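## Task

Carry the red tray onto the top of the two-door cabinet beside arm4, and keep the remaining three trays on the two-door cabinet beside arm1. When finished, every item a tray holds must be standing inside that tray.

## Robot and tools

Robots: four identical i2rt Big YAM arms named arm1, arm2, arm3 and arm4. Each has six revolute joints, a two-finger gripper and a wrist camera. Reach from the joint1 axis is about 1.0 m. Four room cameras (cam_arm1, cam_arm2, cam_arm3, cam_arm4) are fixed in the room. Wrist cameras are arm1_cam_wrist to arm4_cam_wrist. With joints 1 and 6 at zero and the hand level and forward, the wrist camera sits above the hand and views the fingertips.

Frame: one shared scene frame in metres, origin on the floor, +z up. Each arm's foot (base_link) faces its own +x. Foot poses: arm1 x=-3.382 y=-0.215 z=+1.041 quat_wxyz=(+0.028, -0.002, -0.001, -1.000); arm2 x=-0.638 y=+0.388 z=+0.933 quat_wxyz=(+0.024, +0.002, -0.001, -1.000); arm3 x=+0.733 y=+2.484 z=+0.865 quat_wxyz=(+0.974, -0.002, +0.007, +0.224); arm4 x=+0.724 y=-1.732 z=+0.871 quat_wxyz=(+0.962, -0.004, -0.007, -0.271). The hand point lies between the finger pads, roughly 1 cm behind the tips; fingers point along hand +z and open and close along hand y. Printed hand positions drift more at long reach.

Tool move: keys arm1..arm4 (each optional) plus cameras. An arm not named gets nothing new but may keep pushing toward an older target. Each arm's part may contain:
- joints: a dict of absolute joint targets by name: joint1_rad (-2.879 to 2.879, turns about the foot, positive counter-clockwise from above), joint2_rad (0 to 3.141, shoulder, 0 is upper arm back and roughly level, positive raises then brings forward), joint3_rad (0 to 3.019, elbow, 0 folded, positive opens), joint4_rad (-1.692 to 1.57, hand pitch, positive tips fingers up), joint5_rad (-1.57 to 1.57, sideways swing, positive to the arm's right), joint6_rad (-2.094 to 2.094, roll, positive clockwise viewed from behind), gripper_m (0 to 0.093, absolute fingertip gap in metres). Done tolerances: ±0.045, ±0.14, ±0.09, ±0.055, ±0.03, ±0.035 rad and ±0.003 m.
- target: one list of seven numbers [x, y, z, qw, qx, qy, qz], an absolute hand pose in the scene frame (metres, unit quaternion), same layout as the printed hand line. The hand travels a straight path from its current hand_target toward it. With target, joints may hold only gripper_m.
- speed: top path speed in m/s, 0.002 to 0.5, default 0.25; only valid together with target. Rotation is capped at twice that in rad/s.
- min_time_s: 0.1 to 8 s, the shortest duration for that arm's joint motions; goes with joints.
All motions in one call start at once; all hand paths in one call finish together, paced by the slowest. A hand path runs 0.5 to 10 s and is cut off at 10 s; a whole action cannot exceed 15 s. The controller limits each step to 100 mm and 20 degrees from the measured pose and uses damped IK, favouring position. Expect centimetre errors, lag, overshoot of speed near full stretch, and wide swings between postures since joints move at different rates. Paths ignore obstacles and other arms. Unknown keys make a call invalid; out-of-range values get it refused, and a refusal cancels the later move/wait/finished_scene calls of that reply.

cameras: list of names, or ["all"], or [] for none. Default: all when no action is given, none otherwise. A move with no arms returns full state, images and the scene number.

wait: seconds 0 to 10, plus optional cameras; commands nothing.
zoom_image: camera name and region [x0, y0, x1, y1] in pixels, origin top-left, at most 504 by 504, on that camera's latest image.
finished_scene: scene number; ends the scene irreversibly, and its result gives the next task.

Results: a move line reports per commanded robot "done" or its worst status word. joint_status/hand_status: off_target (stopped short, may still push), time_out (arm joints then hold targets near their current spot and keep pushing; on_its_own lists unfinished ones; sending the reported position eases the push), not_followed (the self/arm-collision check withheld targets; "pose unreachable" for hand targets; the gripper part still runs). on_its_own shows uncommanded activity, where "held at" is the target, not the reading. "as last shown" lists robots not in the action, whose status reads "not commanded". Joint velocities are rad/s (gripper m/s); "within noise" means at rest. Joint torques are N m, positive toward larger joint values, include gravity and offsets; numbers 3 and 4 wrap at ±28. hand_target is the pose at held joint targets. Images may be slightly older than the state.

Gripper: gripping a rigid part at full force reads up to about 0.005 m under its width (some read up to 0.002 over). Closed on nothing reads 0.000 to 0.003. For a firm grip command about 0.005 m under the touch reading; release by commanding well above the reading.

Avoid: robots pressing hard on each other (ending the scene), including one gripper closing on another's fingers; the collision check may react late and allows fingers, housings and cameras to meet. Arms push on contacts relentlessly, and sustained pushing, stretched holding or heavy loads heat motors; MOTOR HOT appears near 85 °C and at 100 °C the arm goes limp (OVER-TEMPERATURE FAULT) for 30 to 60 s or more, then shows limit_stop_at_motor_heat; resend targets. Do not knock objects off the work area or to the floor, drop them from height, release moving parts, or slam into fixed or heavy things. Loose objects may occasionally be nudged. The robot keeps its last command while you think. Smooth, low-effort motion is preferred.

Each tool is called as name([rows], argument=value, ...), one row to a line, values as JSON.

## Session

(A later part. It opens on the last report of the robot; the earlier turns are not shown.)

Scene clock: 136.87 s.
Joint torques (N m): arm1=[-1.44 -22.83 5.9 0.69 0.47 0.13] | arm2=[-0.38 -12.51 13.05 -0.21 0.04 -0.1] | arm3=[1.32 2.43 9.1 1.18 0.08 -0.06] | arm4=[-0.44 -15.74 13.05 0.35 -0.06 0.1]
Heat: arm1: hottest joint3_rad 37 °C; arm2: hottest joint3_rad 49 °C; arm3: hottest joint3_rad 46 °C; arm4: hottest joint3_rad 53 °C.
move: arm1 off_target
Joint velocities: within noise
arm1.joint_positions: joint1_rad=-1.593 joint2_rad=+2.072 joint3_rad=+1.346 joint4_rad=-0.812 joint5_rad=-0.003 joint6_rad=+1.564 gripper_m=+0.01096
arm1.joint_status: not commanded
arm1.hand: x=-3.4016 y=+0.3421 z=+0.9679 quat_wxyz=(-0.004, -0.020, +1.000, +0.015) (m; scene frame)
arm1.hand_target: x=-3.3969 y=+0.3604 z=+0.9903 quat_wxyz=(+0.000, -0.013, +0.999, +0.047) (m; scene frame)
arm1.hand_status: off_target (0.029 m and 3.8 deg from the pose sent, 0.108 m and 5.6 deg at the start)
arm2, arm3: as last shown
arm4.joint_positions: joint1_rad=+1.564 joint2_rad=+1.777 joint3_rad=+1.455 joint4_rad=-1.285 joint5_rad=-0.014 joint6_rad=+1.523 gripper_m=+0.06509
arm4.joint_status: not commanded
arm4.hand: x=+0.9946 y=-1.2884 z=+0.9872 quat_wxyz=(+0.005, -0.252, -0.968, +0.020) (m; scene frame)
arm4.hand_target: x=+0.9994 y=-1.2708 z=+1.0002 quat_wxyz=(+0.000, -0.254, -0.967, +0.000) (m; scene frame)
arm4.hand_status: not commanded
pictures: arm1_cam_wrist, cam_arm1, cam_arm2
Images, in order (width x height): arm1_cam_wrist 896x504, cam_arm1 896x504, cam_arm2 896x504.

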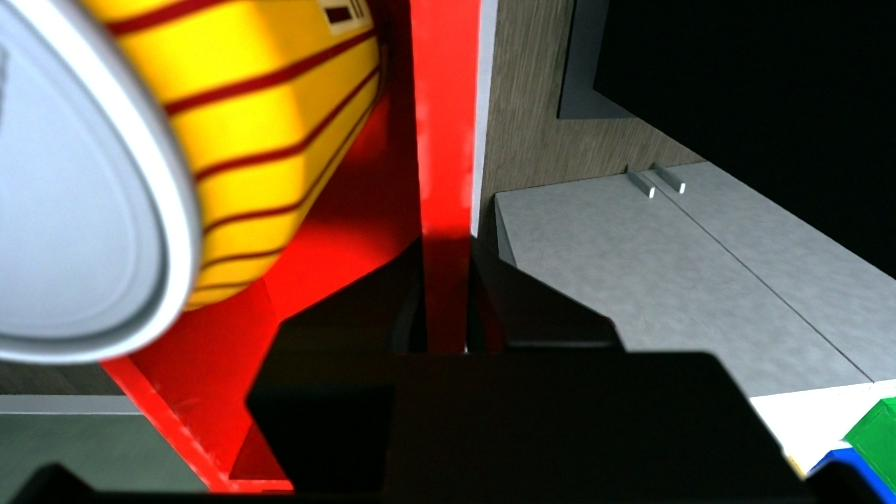

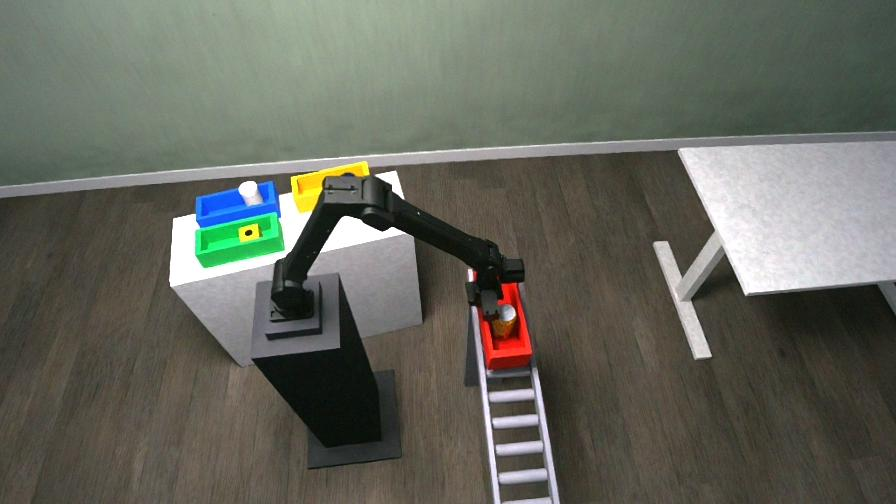

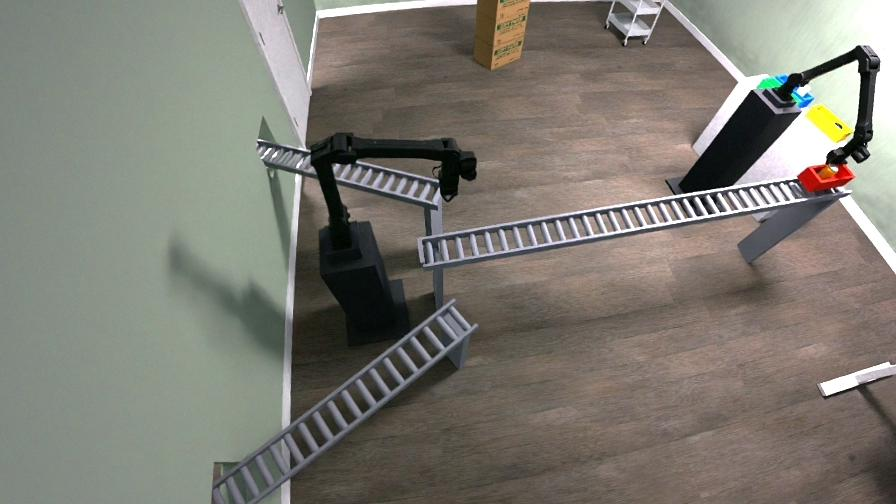

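move(arm1={"target": [-3.397, 0.366, 0.935, 0.0002, 0.0131, -0.9988, -0.0474], "speed": 0.1}, cameras=["arm1_cam_wrist", "cam_arm1", "cam_arm2"])

zoom_image(camera="cam_arm1", region=[420, 240, 580, 400])

zoom_image(camera="cam_arm2", region=[756, 100, 896, 240])

Scene clock: 143.77 s.
Joint torques (N m): arm1=[-1.38 -20.66 6.02 0.8 0.37 0.09] | arm2=[-0.26 -12.81 13 -0.16 0.05 -0.11] | arm3=[1.26 2.37 9.18 1.24 0.09 -0.05] | arm4=[0.03 -15.5 13.19 0.28 -0.05 0.09]
Heat: arm1: hottest joint3_rad 37 °C; arm2: hottest joint3_rad 49 °C; arm3: hottest joint3_rad 46 °C; arm4: hottest joint3_rad 54 °C.
move: arm1 off_target
Joint velocities: within noise
arm1.joint_positions: joint1_rad=-1.593 joint2_rad=+2.148 joint3_rad=+1.346 joint4_rad=-0.713 joint5_rad=-0.001 joint6_rad=+1.567 gripper_m=+0.01096
arm1.joint_status: not commanded
arm1.hand: x=-3.4014 y=+0.3497 z=+0.9280 quat_wxyz=(-0.003, -0.018, +0.999, +0.027) (m; scene frame)
arm1.hand_target: x=-3.3970 y=+0.3657 z=+0.9354 quat_wxyz=(+0.000, -0.013, +0.999, +0.047) (m; scene frame)
arm1.hand_status: off_target (0.018 m and 2.4 deg from the pose sent, 0.041 m and 3.8 deg at the start)
arm2, arm3, arm4: as last shown
pictures: arm1_cam_wrist, cam_arm1, cam_arm2
Images, in order (width x height): arm1_cam_wrist 896x504, cam_arm1 896x504, cam_arm2 896x504.

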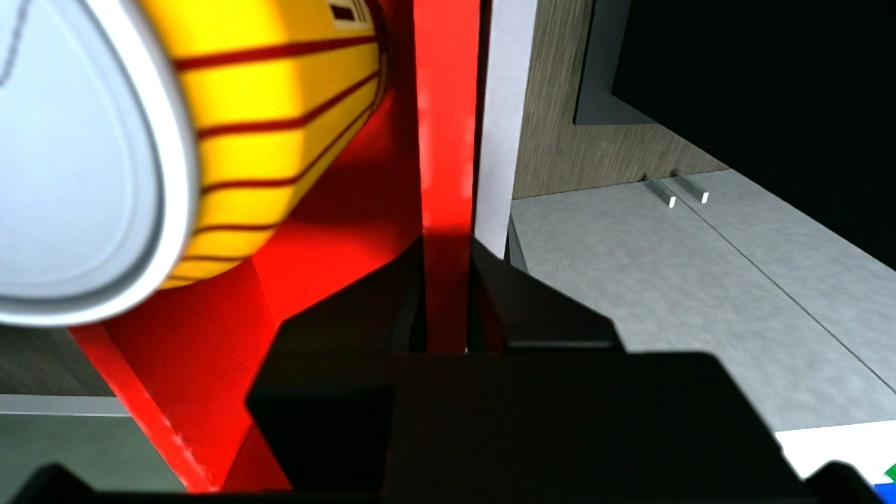

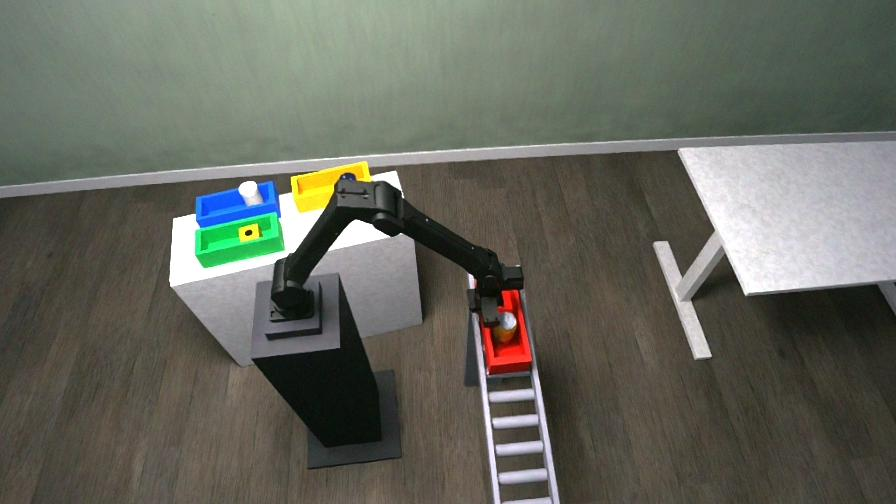

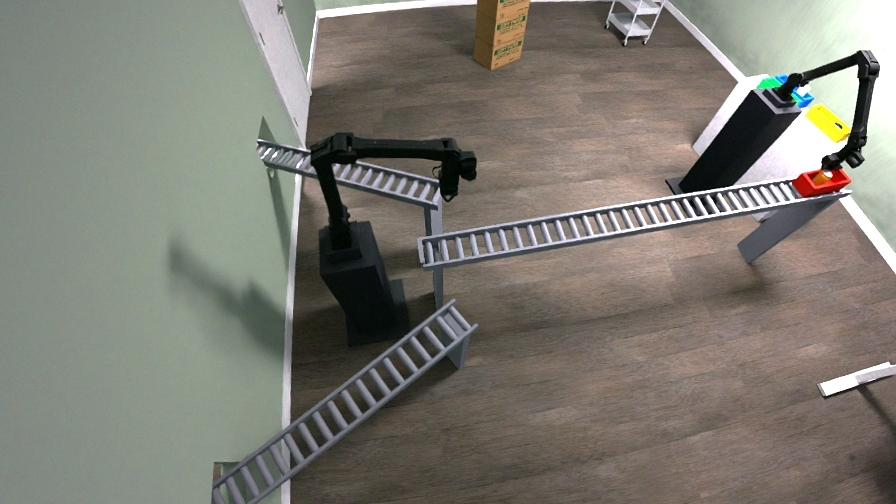

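Scaled by 3.150 from the camera's 896x504 image, which has a finer 1280x720 frame.

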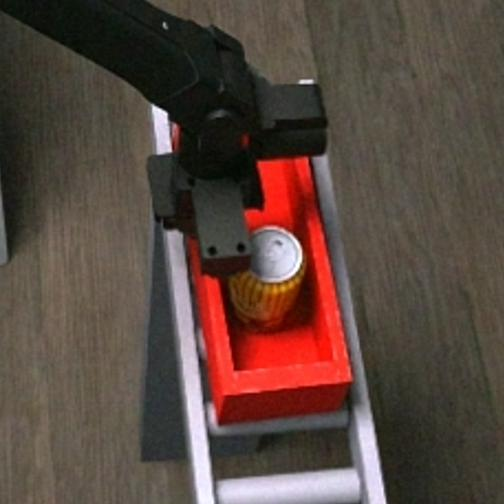

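Scaled by 3.600 from the camera's 896x504 image, which has a finer 1280x720 frame.

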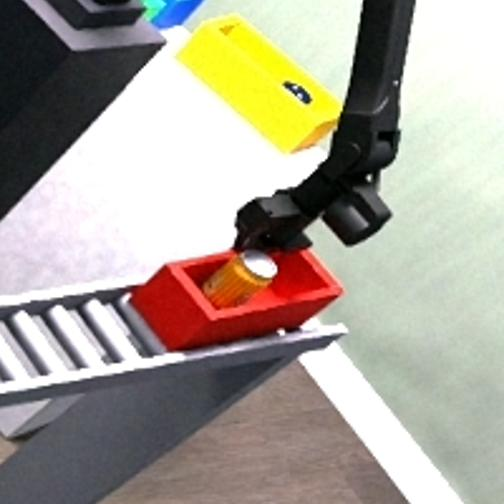

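move(arm1={"target": [-3.397, 0.365, 0.92, 0.0002, 0.0131, -0.9992, -0.0375], "speed": 0.06}, cameras=["cam_arm2"])

zoom_image(camera="cam_arm2", region=[776, 120, 876, 220])

Scene clock: 151.23 s.
Joint torques (N m): arm1=[-1.38 -17.9 6.97 0.83 0.34 0.08] | arm2=[-0.15 -12.81 12.97 -0.14 0.07 -0.09] | arm3=[1.26 2.43 9.17 1.21 0.08 -0.04] | arm4=[-0.79 -15.79 13.05 0.4 -0.05 0.05]
Heat: arm1: hottest joint3_rad 37 °C; arm2: hottest joint3_rad 49 °C; arm3: hottest joint3_rad 46 °C; arm4: hottest joint3_rad 54 °C.
move: arm1 off_target
Joint velocities: within noise
arm1.joint_positions: joint1_rad=-1.593 joint2_rad=+2.152 joint3_rad=+1.346 joint4_rad=-0.713 joint5_rad=-0.001 joint6_rad=+1.567 gripper_m=+0.01096
arm1.joint_status: not commanded
arm1.hand: x=-3.4014 y=+0.3489 z=+0.9262 quat_wxyz=(-0.003, -0.018, +1.000, +0.025) (m; scene frame)
arm1.hand_target: x=-3.3970 y=+0.3644 z=+0.9205 quat_wxyz=(+0.000, -0.013, +0.999, +0.038) (m; scene frame)
arm1.hand_status: off_target (0.018 m and 1.6 deg from the pose sent, 0.018 m and 1.4 deg at the start)
arm2, arm3, arm4: as last shown
pictures: cam_arm2
Images, in order (width x height): cam_arm2 896x504.

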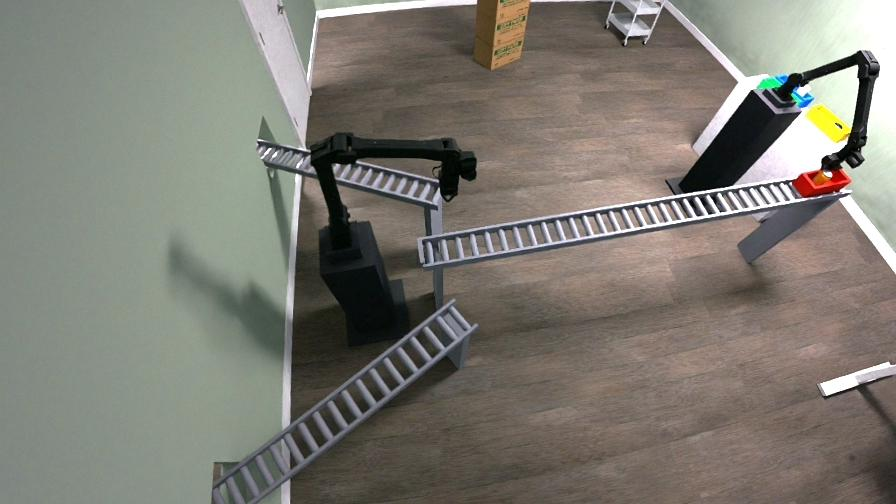

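Scaled by 5.040 from the camera's 896x504 image, which has a finer 1280x720 frame.

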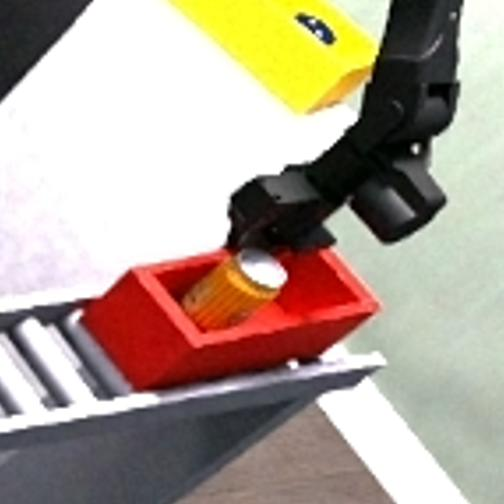

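move(arm1={"target": [-3.397, 0.365, 1.11, 0.0002, 0.0131, -0.9992, -0.0375], "speed": 0.3, "joints": {"gripper_m": 0.038}}, cameras=["cam_arm1", "cam_arm2"])

Scene clock: 157.47 s.
Joint torques (N m): arm1=[-1.2 -18.14 8.84 -0.32 0.21 0.11] | arm2=[-0.32 -12.81 12.98 -0.16 0.06 -0.11] | arm3=[1.14 2.26 9.13 1.16 0.08 -0.06] | arm4=[-0.09 -16.09 12.86 0.58 -0.1 0.06]
Heat: arm1: hottest joint3_rad 37 °C; arm2: hottest joint3_rad 49 °C; arm3: hottest joint3_rad 47 °C; arm4: hottest joint3_rad 55 °C.
move: arm1 off_target
Joint velocities: within noise
arm1.joint_positions: joint1_rad=-1.593 joint2_rad=+1.887 joint3_rad=+1.463 joint4_rad=-1.084 joint5_rad=+0.003 joint6_rad=+1.567 gripper_m=+0.03789
arm1.joint_status: all done
arm1.hand: x=-3.4001 y=+0.3529 z=+1.1041 quat_wxyz=(-0.001, -0.018, +0.999, +0.030) (m; scene frame)
arm1.hand_target: x=-3.3970 y=+0.3646 z=+1.1100 quat_wxyz=(+0.000, -0.013, +0.999, +0.038) (m; scene frame)
arm1.hand_status: off_target (0.014 m and 1.1 deg from the pose sent, 0.185 m and 1.6 deg at the start)
arm2, arm3, arm4: as last shown
pictures: cam_arm1, cam_arm2
Images, in order (width x height): cam_arm1 896x504, cam_arm2 896x504.

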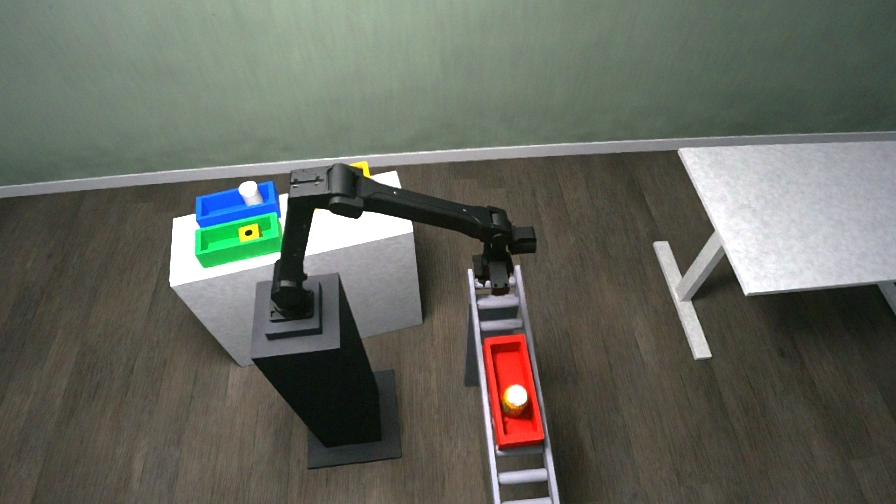

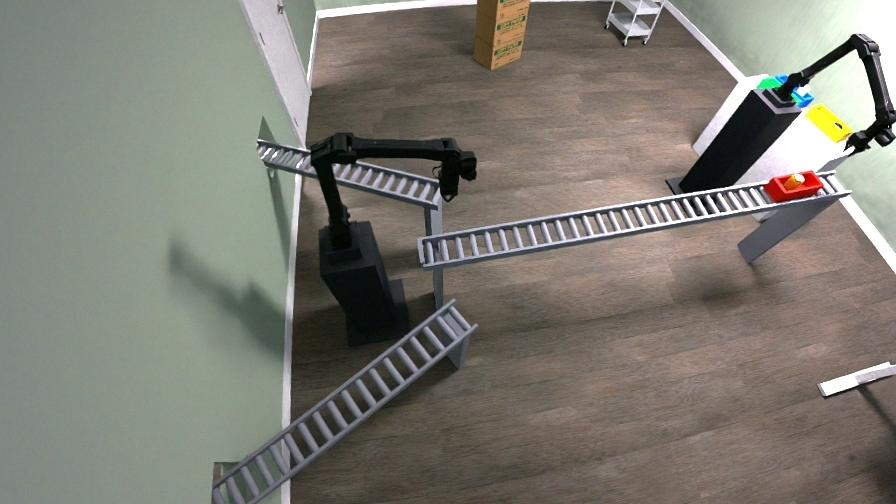

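wait(seconds=0.5, cameras=["arm2_cam_wrist", "cam_arm2"])

zoom_image(camera="arm2_cam_wrist", region=[340, 0, 580, 200])

zoom_image(camera="arm2_cam_wrist", region=[60, 0, 300, 340])

Scene clock: 168.13 s.
Joint torques (N m): arm1=[-1.38 -18.14 8.84 -0.24 0.21 0.1] | arm2=[-0.32 -12.69 13.08 -0.25 0.07 -0.09] | arm3=[0.97 2.55 9.13 1.21 0.08 -0.07] | arm4=[-0.26 -15.5 13.07 0.25 -0.06 0.12]
Heat: arm1: hottest joint3_rad 38 °C; arm2: hottest joint3_rad 49 °C; arm3: hottest joint3_rad 47 °C; arm4: hottest joint3_rad 55 °C.
Joint velocities: within noise
arm1.joint_positions: joint1_rad=-1.593 joint2_rad=+1.887 joint3_rad=+1.463 joint4_rad=-1.084 joint5_rad=+0.003 joint6_rad=+1.567 gripper_m=+0.03789
arm1.joint_status: all done
arm1.hand: x=-3.4001 y=+0.3529 z=+1.1041 quat_wxyz=(-0.001, -0.018, +0.999, +0.030) (m; scene frame)
arm1.hand_target: x=-3.3970 y=+0.3646 z=+1.1100 quat_wxyz=(+0.000, -0.013, +0.999, +0.038) (m; scene frame)
arm1.hand_status: off_target (0.014 m and 1.1 deg from the pose sent, 0.185 m and 1.6 deg at the start)
arm2.joint_positions: joint1_rad=+0.021 joint2_rad=+1.627 joint3_rad=+1.419 joint4_rad=-1.379 joint5_rad=+0.001 joint6_rad=+0.076 gripper_m=+0.06508
arm2.joint_status: not commanded
arm2.hand: x=-1.1180 y=+0.3553 z=+1.1093 quat_wxyz=(+0.000, -1.000, +0.003, -0.009) (m; scene frame)
arm2.hand_target: x=-1.1295 y=+0.3600 z=+1.1199 quat_wxyz=(+0.000, -1.000, +0.000, +0.000) (m; scene frame)
arm2.hand_status: not commanded
arm3.joint_positions: joint1_rad=-0.423 joint2_rad=+0.637 joint3_rad=+1.333 joint4_rad=-1.526 joint5_rad=+0.222 joint6_rad=+0.654 gripper_m=+0.09396
arm3.joint_status: not commanded
arm3.hand: x=+0.9557 y=+2.4547 z=+1.3375 quat_wxyz=(-0.369, -0.322, -0.872, -0.018) (m; scene frame)
arm3.hand_target: x=+0.9552 y=+2.4547 z=+1.3503 quat_wxyz=(-0.382, -0.321, -0.866, -0.024) (m; scene frame)
arm3.hand_status: not commanded
arm4.joint_positions: joint1_rad=+1.564 joint2_rad=+1.777 joint3_rad=+1.455 joint4_rad=-1.285 joint5_rad=-0.014 joint6_rad=+1.523 gripper_m=+0.06509
arm4.joint_status: not commanded
arm4.hand: x=+0.9946 y=-1.2884 z=+0.9872 quat_wxyz=(+0.005, -0.252, -0.968, +0.020) (m; scene frame)
arm4.hand_target: x=+0.9994 y=-1.2708 z=+1.0002 quat_wxyz=(+0.000, -0.254, -0.967, +0.000) (m; scene frame)
arm4.hand_status: not commanded
wait: 0.50 s; at rest from the start
pictures: arm2_cam_wrist, cam_arm2
Images, in order (width x height): arm2_cam_wrist 896x504, cam_arm2 896x504.

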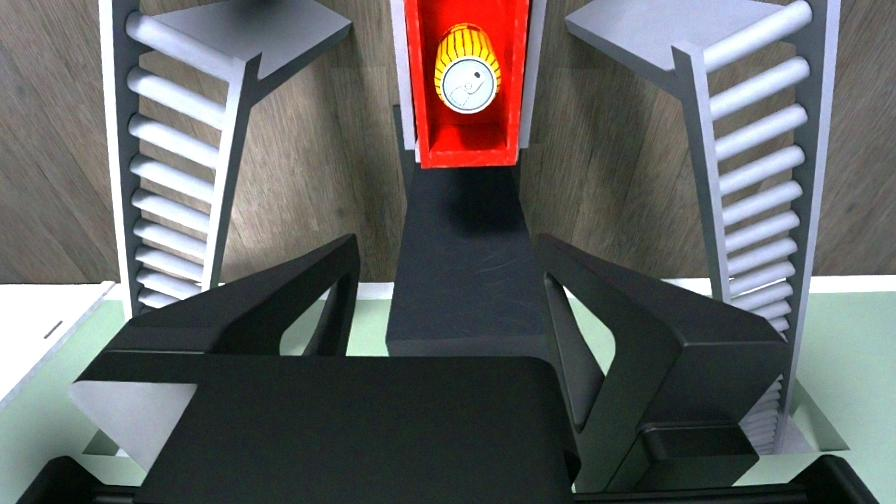

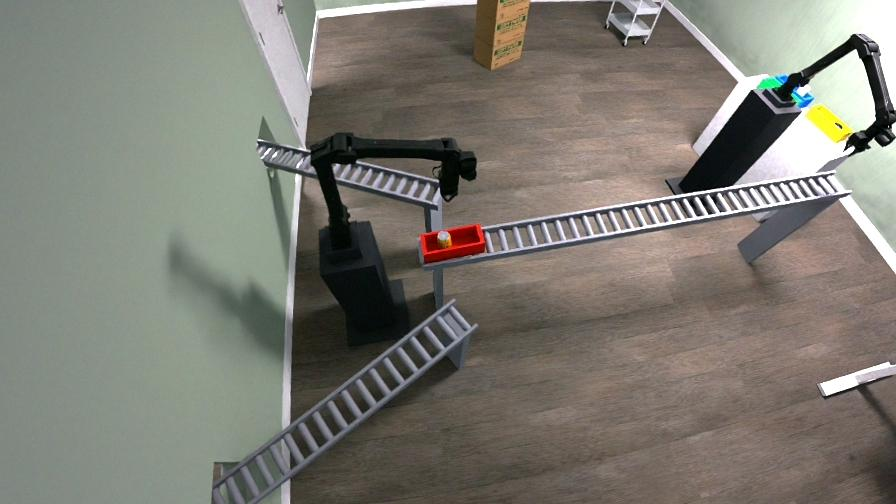

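Scaled by 2.100 from the camera's 896x504 image, which has a finer 1280x720 frame.

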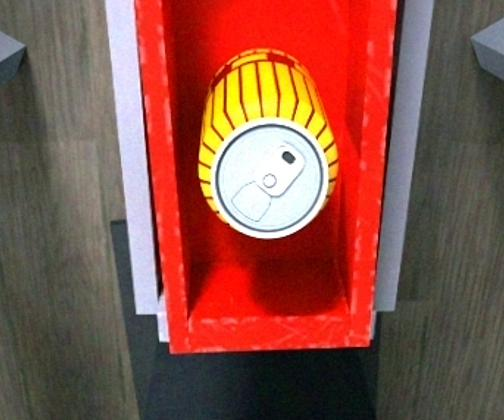

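Scaled by 1.482 from the camera's 896x504 image, which has a finer 1280x720 frame.

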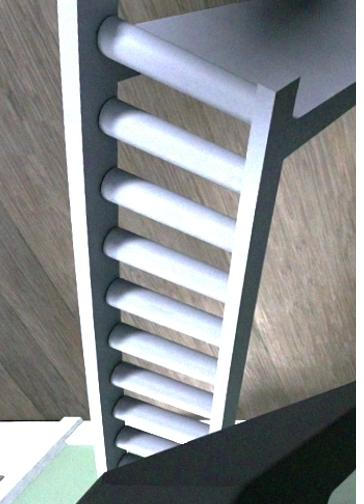

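move(arm2={"target": [-1.163, 0.43, 0.88, -0.0017, 0.9998, 0.0175, -0.0174], "speed": 0.25}, cameras=["arm2_cam_wrist"])

Scene clock: 183.50 s.
Joint torques (N m): arm1=[-1.44 -17.96 8.85 -0.24 0.21 0.1] | arm2=[-0.03 -14.86 7.9 0.9 -0.05 -0.11] | arm3=[0.91 2.37 9.13 1.14 0.09 -0.06] | arm4=[-0.38 -15.56 13.01 0.34 -0.06 0.1]
Heat: arm1: hottest joint3_rad 38 °C; arm2: hottest joint3_rad 49 °C; arm3: hottest joint3_rad 47 °C; arm4: hottest joint3_rad 56 °C.
move: arm2 done
Joint velocities: within noise
arm1, arm3, arm4: as last shown
arm2.joint_positions: joint1_rad=-0.121 joint2_rad=+1.961 joint3_rad=+1.233 joint4_rad=-0.814 joint5_rad=+0.002 joint6_rad=-0.097 gripper_m=+0.06508
arm2.joint_status: not commanded
arm2.hand: x=-1.1573 y=+0.4265 z=+0.8836 quat_wxyz=(+0.001, -1.000, -0.012, +0.013) (m; scene frame)
arm2.hand_target: x=-1.1629 y=+0.4301 z=+0.8800 quat_wxyz=(+0.002, -1.000, -0.017, +0.017) (m; scene frame)
arm2.hand_status: done (0.008 m and 0.8 deg from the pose sent, 0.245 m and 3.9 deg at the start)
pictures: arm2_cam_wrist
Images, in order (width x height): arm2_cam_wrist 896x504.

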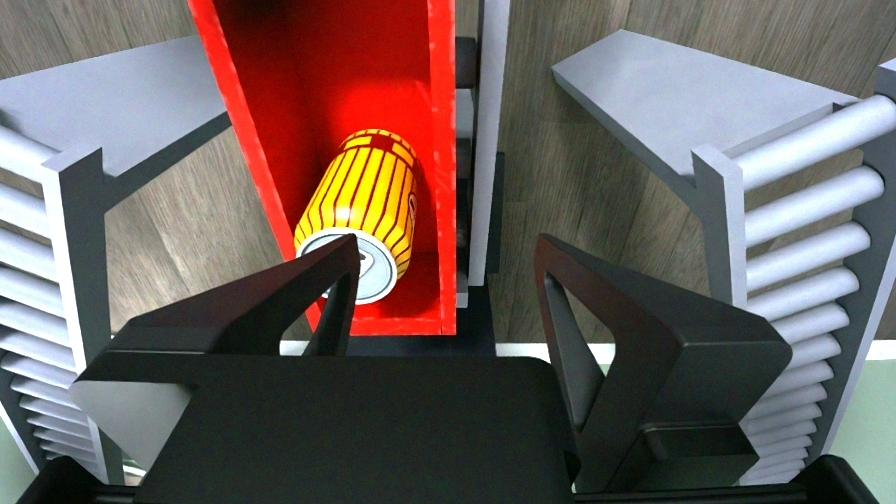

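move(arm2={"target": [-1.168, 0.4285, 0.757, -0.0017, 0.9998, 0.0175, -0.0174], "speed": 0.12, "joints": {"gripper_m": 0.055}}, cameras=["arm2_cam_wrist"])

Scene clock: 200.80 s.
Joint torques (N m): arm1=[-1.32 -18.2 8.77 -0.27 0.21 0.1] | arm2=[0.26 -15.03 6.9 0.77 0.01 -0.06] | arm3=[1.2 2.32 9.13 1.13 0.09 -0.06] | arm4=[-0.5 -15.44 12.94 0.35 -0.09 0.07]
Heat: arm1: hottest joint3_rad 39 °C; arm2: hottest joint3_rad 47 °C; arm3: hottest joint3_rad 47 °C; arm4: hottest joint3_rad 57 °C.
move: arm2 off_target
Joint velocities: within noise
arm1, arm3, arm4: as last shown
arm2.joint_positions: joint1_rad=-0.122 joint2_rad=+2.200 joint3_rad=+1.236 joint4_rad=-0.573 joint5_rad=+0.001 joint6_rad=-0.098 gripper_m=+0.05507
arm2.joint_status: all done
arm2.hand: x=-1.1620 y=+0.4265 z=+0.7659 quat_wxyz=(+0.000, -1.000, -0.012, +0.016) (m; scene frame)
arm2.hand_target: x=-1.1675 y=+0.4284 z=+0.7571 quat_wxyz=(+0.002, -1.000, -0.018, +0.017) (m; scene frame)
arm2.hand_status: off_target (0.011 m and 0.7 deg from the pose sent, 0.127 m and 0.8 deg at the start)
pictures: arm2_cam_wrist
Images, in order (width x height): arm2_cam_wrist 896x504.

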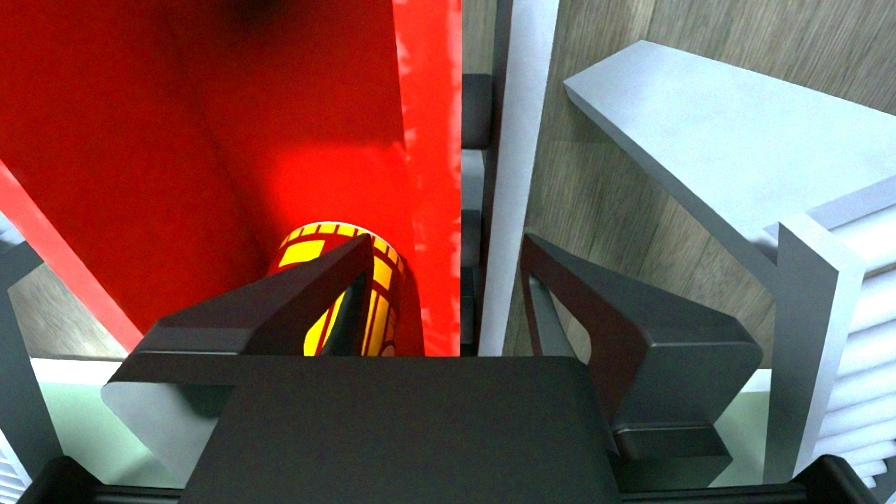

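move(arm2={"target": [-1.158, 0.426, 0.75, -0.0017, 0.9998, 0.0175, -0.0174], "speed": 0.1}, cameras=["arm2_cam_wrist"])

Scene clock: 210.93 s.
Joint torques (N m): arm1=[-1.38 -18.14 8.84 -0.29 0.2 0.11] | arm2=[0.67 -15.21 4.44 0.85 -0.01 -0.07] | arm3=[1.03 2.43 9.1 1.17 0.1 -0.06] | arm4=[-0.38 -15.97 13.11 0.47 -0.08 0.06]
Heat: arm1: hottest joint3_rad 39 °C; arm2: hottest joint3_rad 45 °C; arm3: hottest joint3_rad 47 °C; arm4: hottest joint3_rad 57 °C.
move: arm2 off_target
Joint velocities: within noise
arm1, arm3, arm4: as last shown
arm2.joint_positions: joint1_rad=-0.122 joint2_rad=+2.200 joint3_rad=+1.232 joint4_rad=-0.540 joint5_rad=+0.001 joint6_rad=-0.098 gripper_m=+0.05507
arm2.joint_status: not commanded
arm2.hand: x=-1.1678 y=+0.4270 z=+0.7654 quat_wxyz=(+0.002, -0.999, -0.012, +0.030) (m; scene frame)
arm2.hand_target: x=-1.1576 y=+0.4259 z=+0.7504 quat_wxyz=(+0.002, -1.000, -0.018, +0.017) (m; scene frame)
arm2.hand_status: off_target (0.018 m and 1.5 deg from the pose sent, 0.017 m and 0.7 deg at the start)
pictures: arm2_cam_wrist
Images, in order (width x height): arm2_cam_wrist 896x504.

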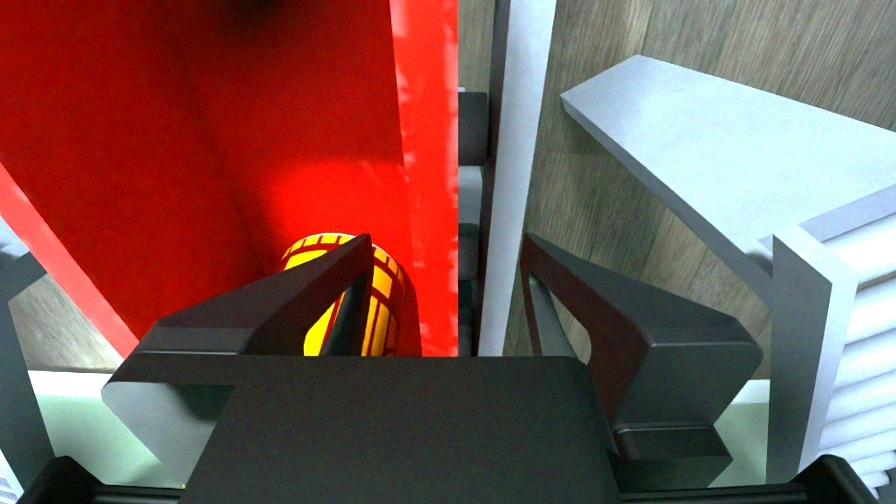

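move(arm2={"target": [-1.14, 0.4255, 0.745, -0.0017, 0.9998, 0.0175, -0.0174], "speed": 0.1}, cameras=["arm2_cam_wrist"])

Scene clock: 215.57 s.
Joint torques (N m): arm1=[-1.26 -18.26 8.85 -0.25 0.21 0.11] | arm2=[0.73 -15.15 4.53 0.96 -0.01 -0.05] | arm3=[1.14 2.32 9.06 1.22 0.09 -0.06] | arm4=[-0.62 -15.44 12.96 0.34 -0.06 0.08]
Heat: arm1: hottest joint3_rad 39 °C; arm2: hottest joint3_rad 45 °C; arm3: hottest joint3_rad 47 °C; arm4: hottest joint3_rad 57 °C.
move: arm2 done
Joint velocities: within noise
arm1, arm3, arm4: as last shown
arm2.joint_positions: joint1_rad=-0.122 joint2_rad=+2.200 joint3_rad=+1.169 joint4_rad=-0.499 joint5_rad=+0.001 joint6_rad=-0.098 gripper_m=+0.05507
arm2.joint_status: not commanded
arm2.hand: x=-1.1420 y=+0.4250 z=+0.7521 quat_wxyz=(+0.001, -1.000, -0.012, +0.019) (m; scene frame)
arm2.hand_target: x=-1.1399 y=+0.4254 z=+0.7451 quat_wxyz=(+0.002, -1.000, -0.018, +0.017) (m; scene frame)
arm2.hand_status: done (0.007 m and 0.6 deg from the pose sent, 0.035 m and 1.6 deg at the start)
pictures: arm2_cam_wrist
Images, in order (width x height): arm2_cam_wrist 896x504.

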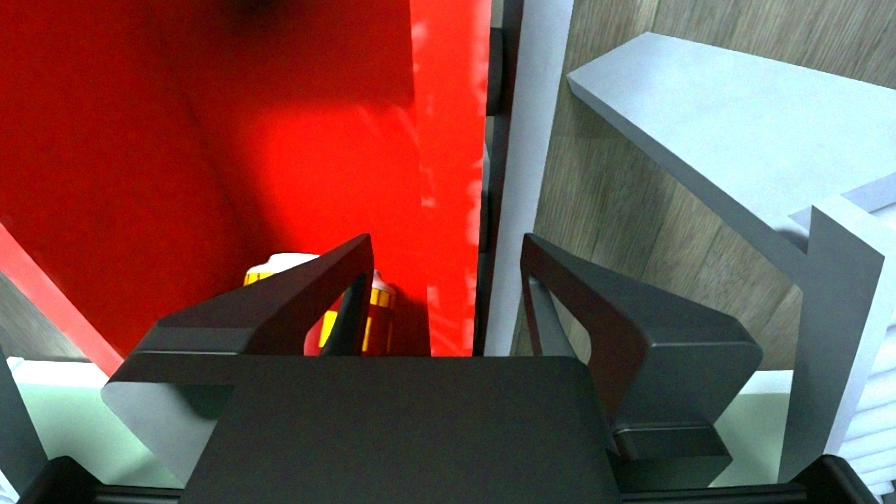

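wait(seconds=0, cameras=["cam_arm2", "arm2_cam_wrist"])

zoom_image(camera="cam_arm2", region=[390, 190, 510, 290])

zoom_image(camera="arm2_cam_wrist", region=[160, 200, 460, 370])

Scene clock: 219.90 s.
Joint torques (N m): arm1=[-1.44 -18.43 8.87 -0.25 0.21 0.11] | arm2=[0.67 -14.92 4.48 0.92 0 -0.06] | arm3=[1.14 2.37 9.14 1.22 0.08 -0.06] | arm4=[-0.67 -14.97 13.19 0.36 -0.07 0.09]
Heat: arm1: hottest joint3_rad 39 °C; arm2: hottest joint3_rad 44 °C; arm3: hottest joint3_rad 47 °C; arm4: hottest joint3_rad 57 °C.
Joint velocities: within noise
arm1.joint_positions: joint1_rad=-1.593 joint2_rad=+1.887 joint3_rad=+1.463 joint4_rad=-1.084 joint5_rad=+0.003 joint6_rad=+1.567 gripper_m=+0.03789
arm1.joint_status: not commanded
arm1.hand: x=-3.4001 y=+0.3529 z=+1.1041 quat_wxyz=(-0.001, -0.018, +0.999, +0.030) (m; scene frame)
arm1.hand_target: x=-3.3970 y=+0.3646 z=+1.1100 quat_wxyz=(+0.000, -0.013, +0.999, +0.038) (m; scene frame)
arm1.hand_status: not commanded
arm2.joint_positions: joint1_rad=-0.122 joint2_rad=+2.200 joint3_rad=+1.169 joint4_rad=-0.499 joint5_rad=+0.001 joint6_rad=-0.098 gripper_m=+0.05507
arm2.joint_status: not commanded
arm2.hand: x=-1.1420 y=+0.4250 z=+0.7521 quat_wxyz=(+0.001, -1.000, -0.012, +0.019) (m; scene frame)
arm2.hand_target: x=-1.1399 y=+0.4254 z=+0.7451 quat_wxyz=(+0.002, -1.000, -0.018, +0.017) (m; scene frame)
arm2.hand_status: done (0.007 m and 0.6 deg from the pose sent, 0.035 m and 1.6 deg at the start)
arm3.joint_positions: joint1_rad=-0.423 joint2_rad=+0.637 joint3_rad=+1.333 joint4_rad=-1.526 joint5_rad=+0.222 joint6_rad=+0.654 gripper_m=+0.09396
arm3.joint_status: not commanded
arm3.hand: x=+0.9557 y=+2.4547 z=+1.3375 quat_wxyz=(-0.369, -0.322, -0.872, -0.018) (m; scene frame)
arm3.hand_target: x=+0.9552 y=+2.4547 z=+1.3503 quat_wxyz=(-0.382, -0.321, -0.866, -0.024) (m; scene frame)
arm3.hand_status: not commanded
arm4.joint_positions: joint1_rad=+1.564 joint2_rad=+1.777 joint3_rad=+1.455 joint4_rad=-1.285 joint5_rad=-0.014 joint6_rad=+1.523 gripper_m=+0.06509
arm4.joint_status: not commanded
arm4.hand: x=+0.9946 y=-1.2884 z=+0.9872 quat_wxyz=(+0.005, -0.252, -0.968, +0.020) (m; scene frame)
arm4.hand_target: x=+0.9994 y=-1.2708 z=+1.0002 quat_wxyz=(+0.000, -0.254, -0.967, +0.000) (m; scene frame)
arm4.hand_status: not commanded
pictures: arm2_cam_wrist, cam_arm2
Images, in order (width x height): arm2_cam_wrist 896x504, cam_arm2 896x504.

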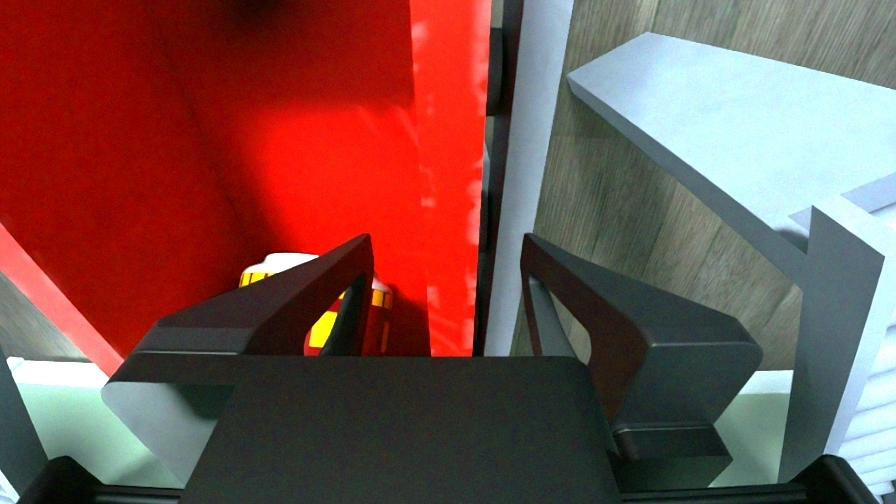

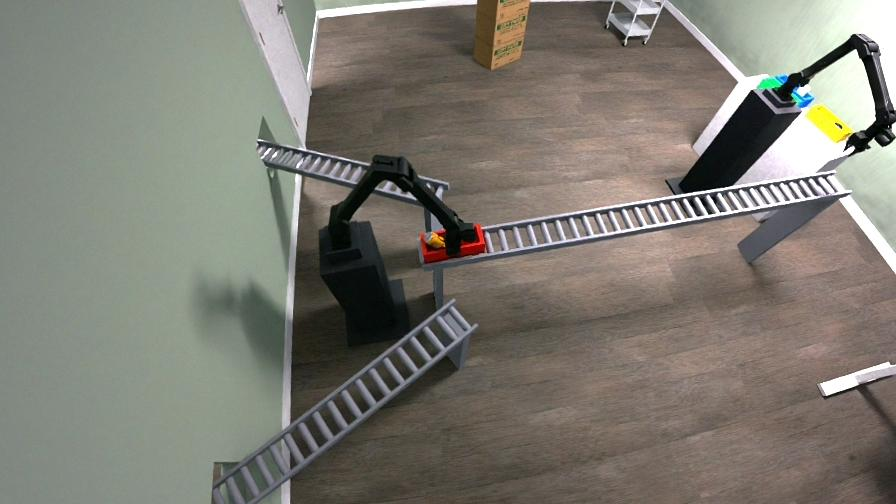

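Scaled by 4.200 from the camera's 896x504 image, which has a finer 1280x720 frame.

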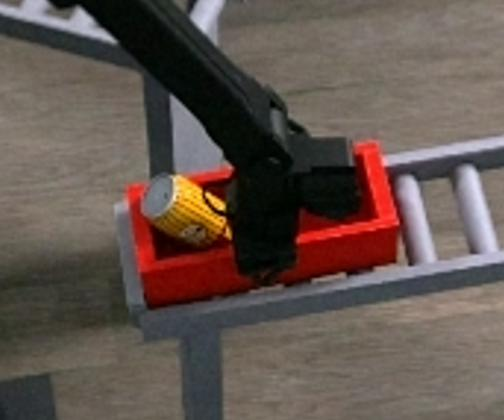

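Scaled by 1.680 from the camera's 896x504 image, which has a finer 1280x720 frame.

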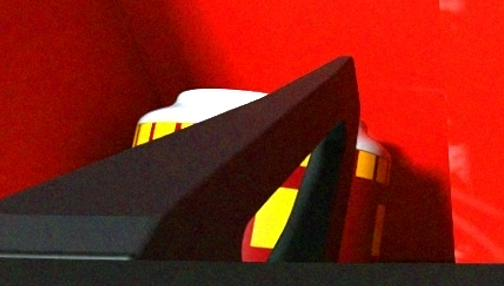

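move(arm2={"target": [-1.148, 0.426, 0.98, -0.0017, 0.9998, 0.0175, -0.0174], "speed": 0.15}, cameras=["arm2_cam_wrist", "cam_arm2"])

zoom_image(camera="cam_arm2", region=[400, 200, 500, 280])

zoom_image(camera="arm2_cam_wrist", region=[240, 60, 500, 340])

Scene clock: 241.30 s.
Joint torques (N m): arm1=[-1.26 -18.32 8.81 -0.27 0.2 0.1] | arm2=[0.5 -14.51 11.03 0.01 0 -0.04] | arm3=[0.97 2.43 9.17 1.18 0.07 -0.05] | arm4=[-0.5 -15.44 13.04 0.28 -0.03 0.09]
Heat: arm1: hottest joint3_rad 40 °C; arm2: hottest joint3_rad 42 °C; arm3: hottest joint3_rad 47 °C; arm4: hottest joint3_rad 58 °C.
move: arm2 off_target
Joint velocities: within noise
arm1, arm3, arm4: as last shown
arm2.joint_positions: joint1_rad=-0.122 joint2_rad=+1.786 joint3_rad=+1.236 joint4_rad=-1.004 joint5_rad=+0.001 joint6_rad=-0.098 gripper_m=+0.05507
arm2.joint_status: not commanded
arm2.hand: x=-1.1356 y=+0.4251 z=+0.9693 quat_wxyz=(+0.000, -1.000, -0.012, +0.007) (m; scene frame)
arm2.hand_target: x=-1.1477 y=+0.4259 z=+0.9801 quat_wxyz=(+0.002, -1.000, -0.018, +0.018) (m; scene frame)
arm2.hand_status: off_target (0.016 m and 1.4 deg from the pose sent, 0.228 m and 0.6 deg at the start)
pictures: arm2_cam_wrist, cam_arm2
Images, in order (width x height): arm2_cam_wrist 896x504, cam_arm2 896x504.

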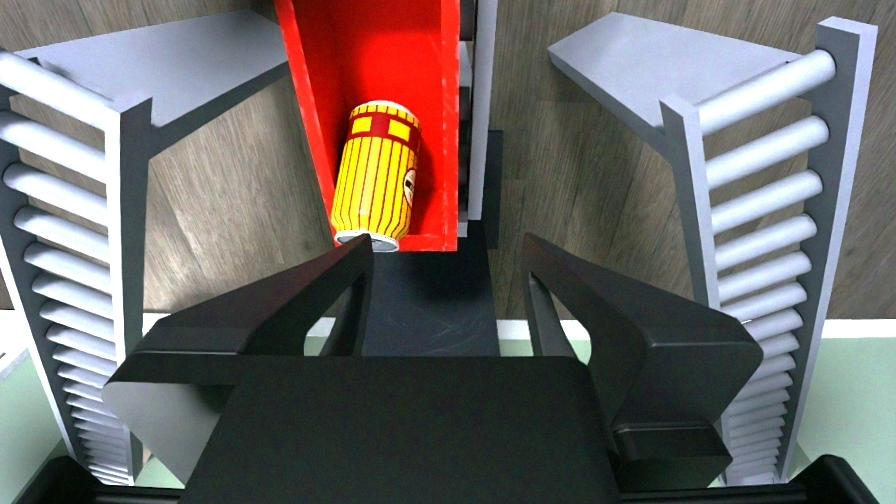

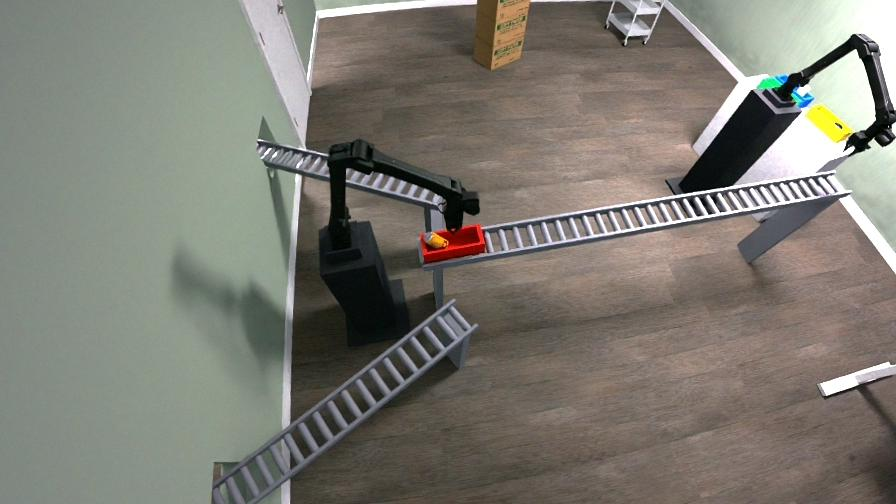

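Scaled by 5.040 from the camera's 896x504 image, which has a finer 1280x720 frame.

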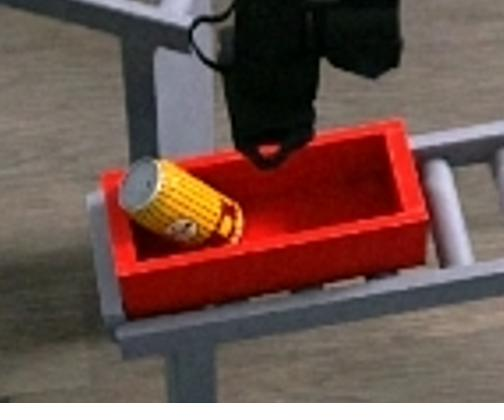

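Scaled by 1.800 from the camera's 896x504 image, which has a finer 1280x720 frame.

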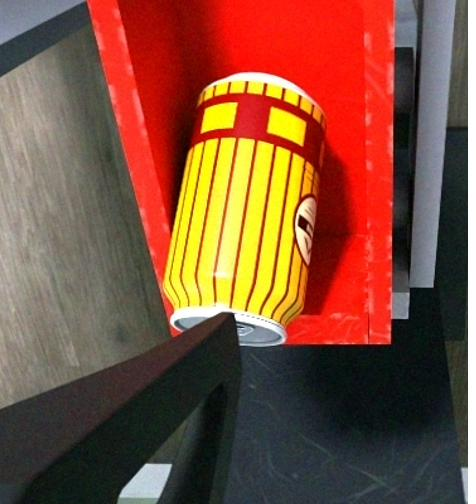

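move(arm2={"target": [-1.19, 0.366, 0.87, -0.0017, 0.9998, 0.0175, -0.0174], "speed": 0.2, "joints": {"gripper_m": 0.03}}, cameras=["arm2_cam_wrist"])

Scene clock: 296.63 s.
Joint torques (N m): arm1=[-1.49 -18.2 8.81 -0.27 0.2 0.1] | arm2=[1.03 -14.97 9.8 0.85 0.04 0.18] | arm3=[1.08 2.32 9.13 1.18 0.08 -0.05] | arm4=[-0.44 -15.79 13.03 0.28 -0.05 0.08]
Heat: arm1: hottest joint3_rad 41 °C; arm2: hottest joint3_rad 43 °C; arm3: hottest joint3_rad 48 °C; arm4: hottest joint3_rad 59 °C.
move: arm2 off_target
Joint velocities: within noise
arm1, arm3, arm4: as last shown
arm2.joint_positions: joint1_rad=-0.011 joint2_rad=+2.022 joint3_rad=+1.295 joint4_rad=-0.832 joint5_rad=+0.004 joint6_rad=-0.009 gripper_m=+0.03008
arm2.joint_status: all done
arm2.hand: x=-1.1734 y=+0.3688 z=+0.8703 quat_wxyz=(+0.001, -1.000, -0.023, +0.004) (m; scene frame)
arm2.hand_target: x=-1.1894 y=+0.3661 z=+0.8704 quat_wxyz=(+0.002, -1.000, -0.017, +0.017) (m; scene frame)
arm2.hand_status: off_target (0.017 m and 1.7 deg from the pose sent, 0.128 m and 1.4 deg at the start)
pictures: arm2_cam_wrist
Images, in order (width x height): arm2_cam_wrist 896x504.

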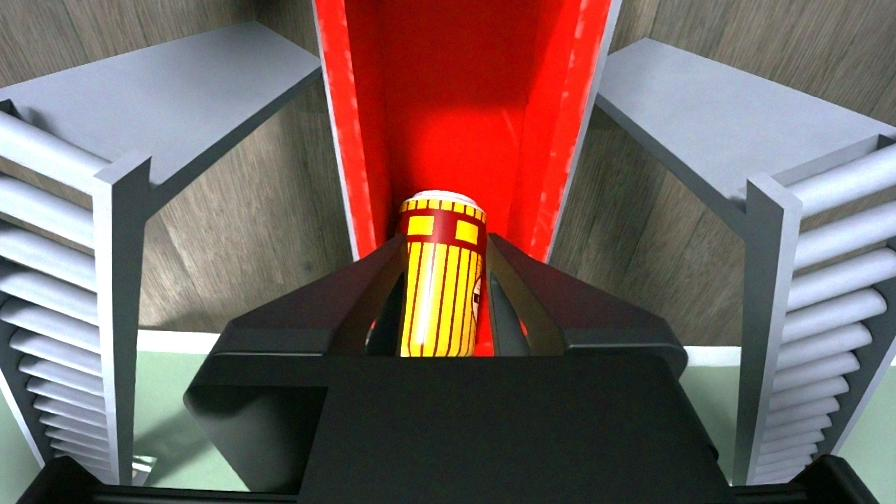

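move(arm2={"target": [-1.19, 0.363, 0.708, -0.0017, 0.9998, 0.0175, -0.0174], "speed": 0.12}, cameras=["arm2_cam_wrist", "cam_arm2"])

zoom_image(camera="cam_arm2", region=[400, 200, 500, 280])

Scene clock: 306.50 s.
Joint torques (N m): arm1=[-1.2 -18.32 8.88 -0.27 0.21 0.1] | arm2=[1.44 -15.79 7.1 0.88 0.06 0.16] | arm3=[0.91 2.43 9.13 1.2 0.08 -0.05] | arm4=[-0.5 -15.74 12.98 0.35 -0.05 0.07]
Heat: arm1: hottest joint3_rad 41 °C; arm2: hottest joint3_rad 44 °C; arm3: hottest joint3_rad 48 °C; arm4: hottest joint3_rad 59 °C.
move: arm2 off_target
Joint velocities: within noise
arm1, arm3, arm4: as last shown
arm2.joint_positions: joint1_rad=-0.010 joint2_rad=+2.335 joint3_rad=+1.332 joint4_rad=-0.540 joint5_rad=+0.004 joint6_rad=-0.004 gripper_m=+0.03008
arm2.joint_status: not commanded
arm2.hand: x=-1.1821 y=+0.3673 z=+0.7178 quat_wxyz=(+0.001, -1.000, -0.021, +0.012) (m; scene frame)
arm2.hand_target: x=-1.1896 y=+0.3630 z=+0.7083 quat_wxyz=(+0.002, -1.000, -0.017, +0.017) (m; scene frame)
arm2.hand_status: off_target (0.013 m and 0.7 deg from the pose sent, 0.163 m and 1.7 deg at the start)
pictures: arm2_cam_wrist, cam_arm2
Images, in order (width x height): arm2_cam_wrist 896x504, cam_arm2 896x504.

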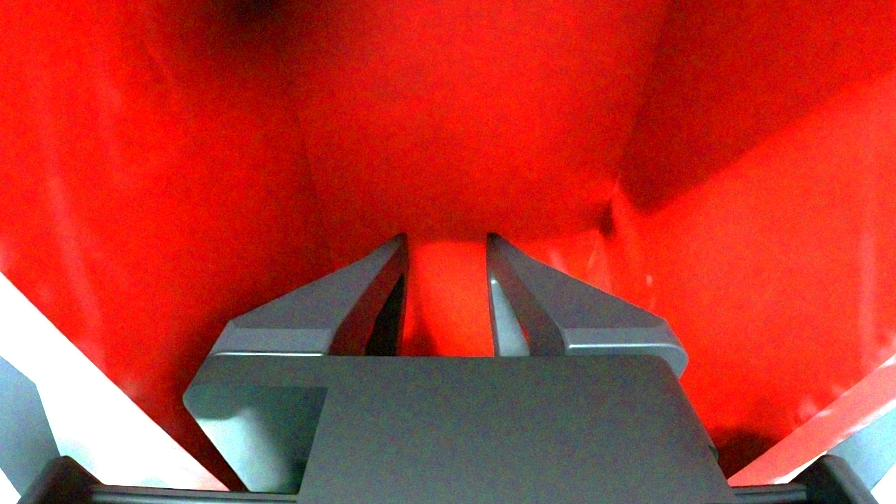

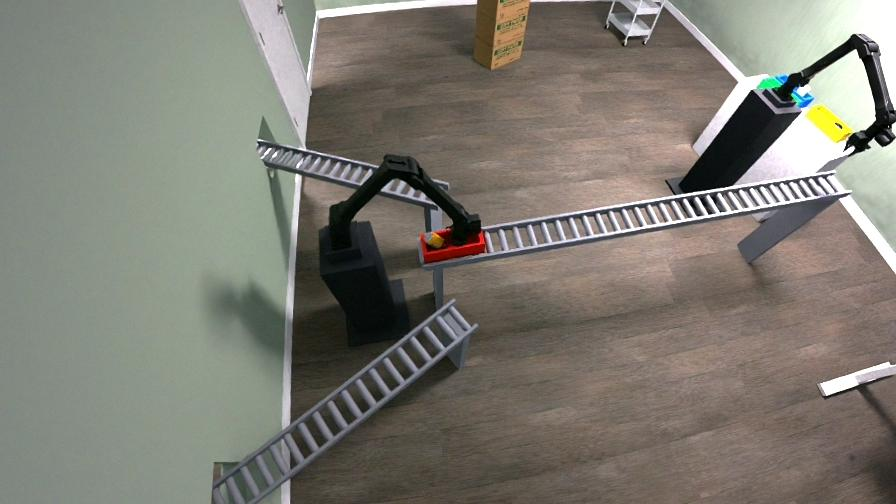

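Scaled by 5.040 from the camera's 896x504 image, which has a finer 1280x720 frame.

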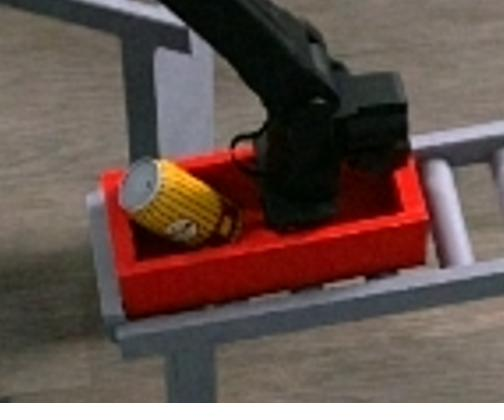

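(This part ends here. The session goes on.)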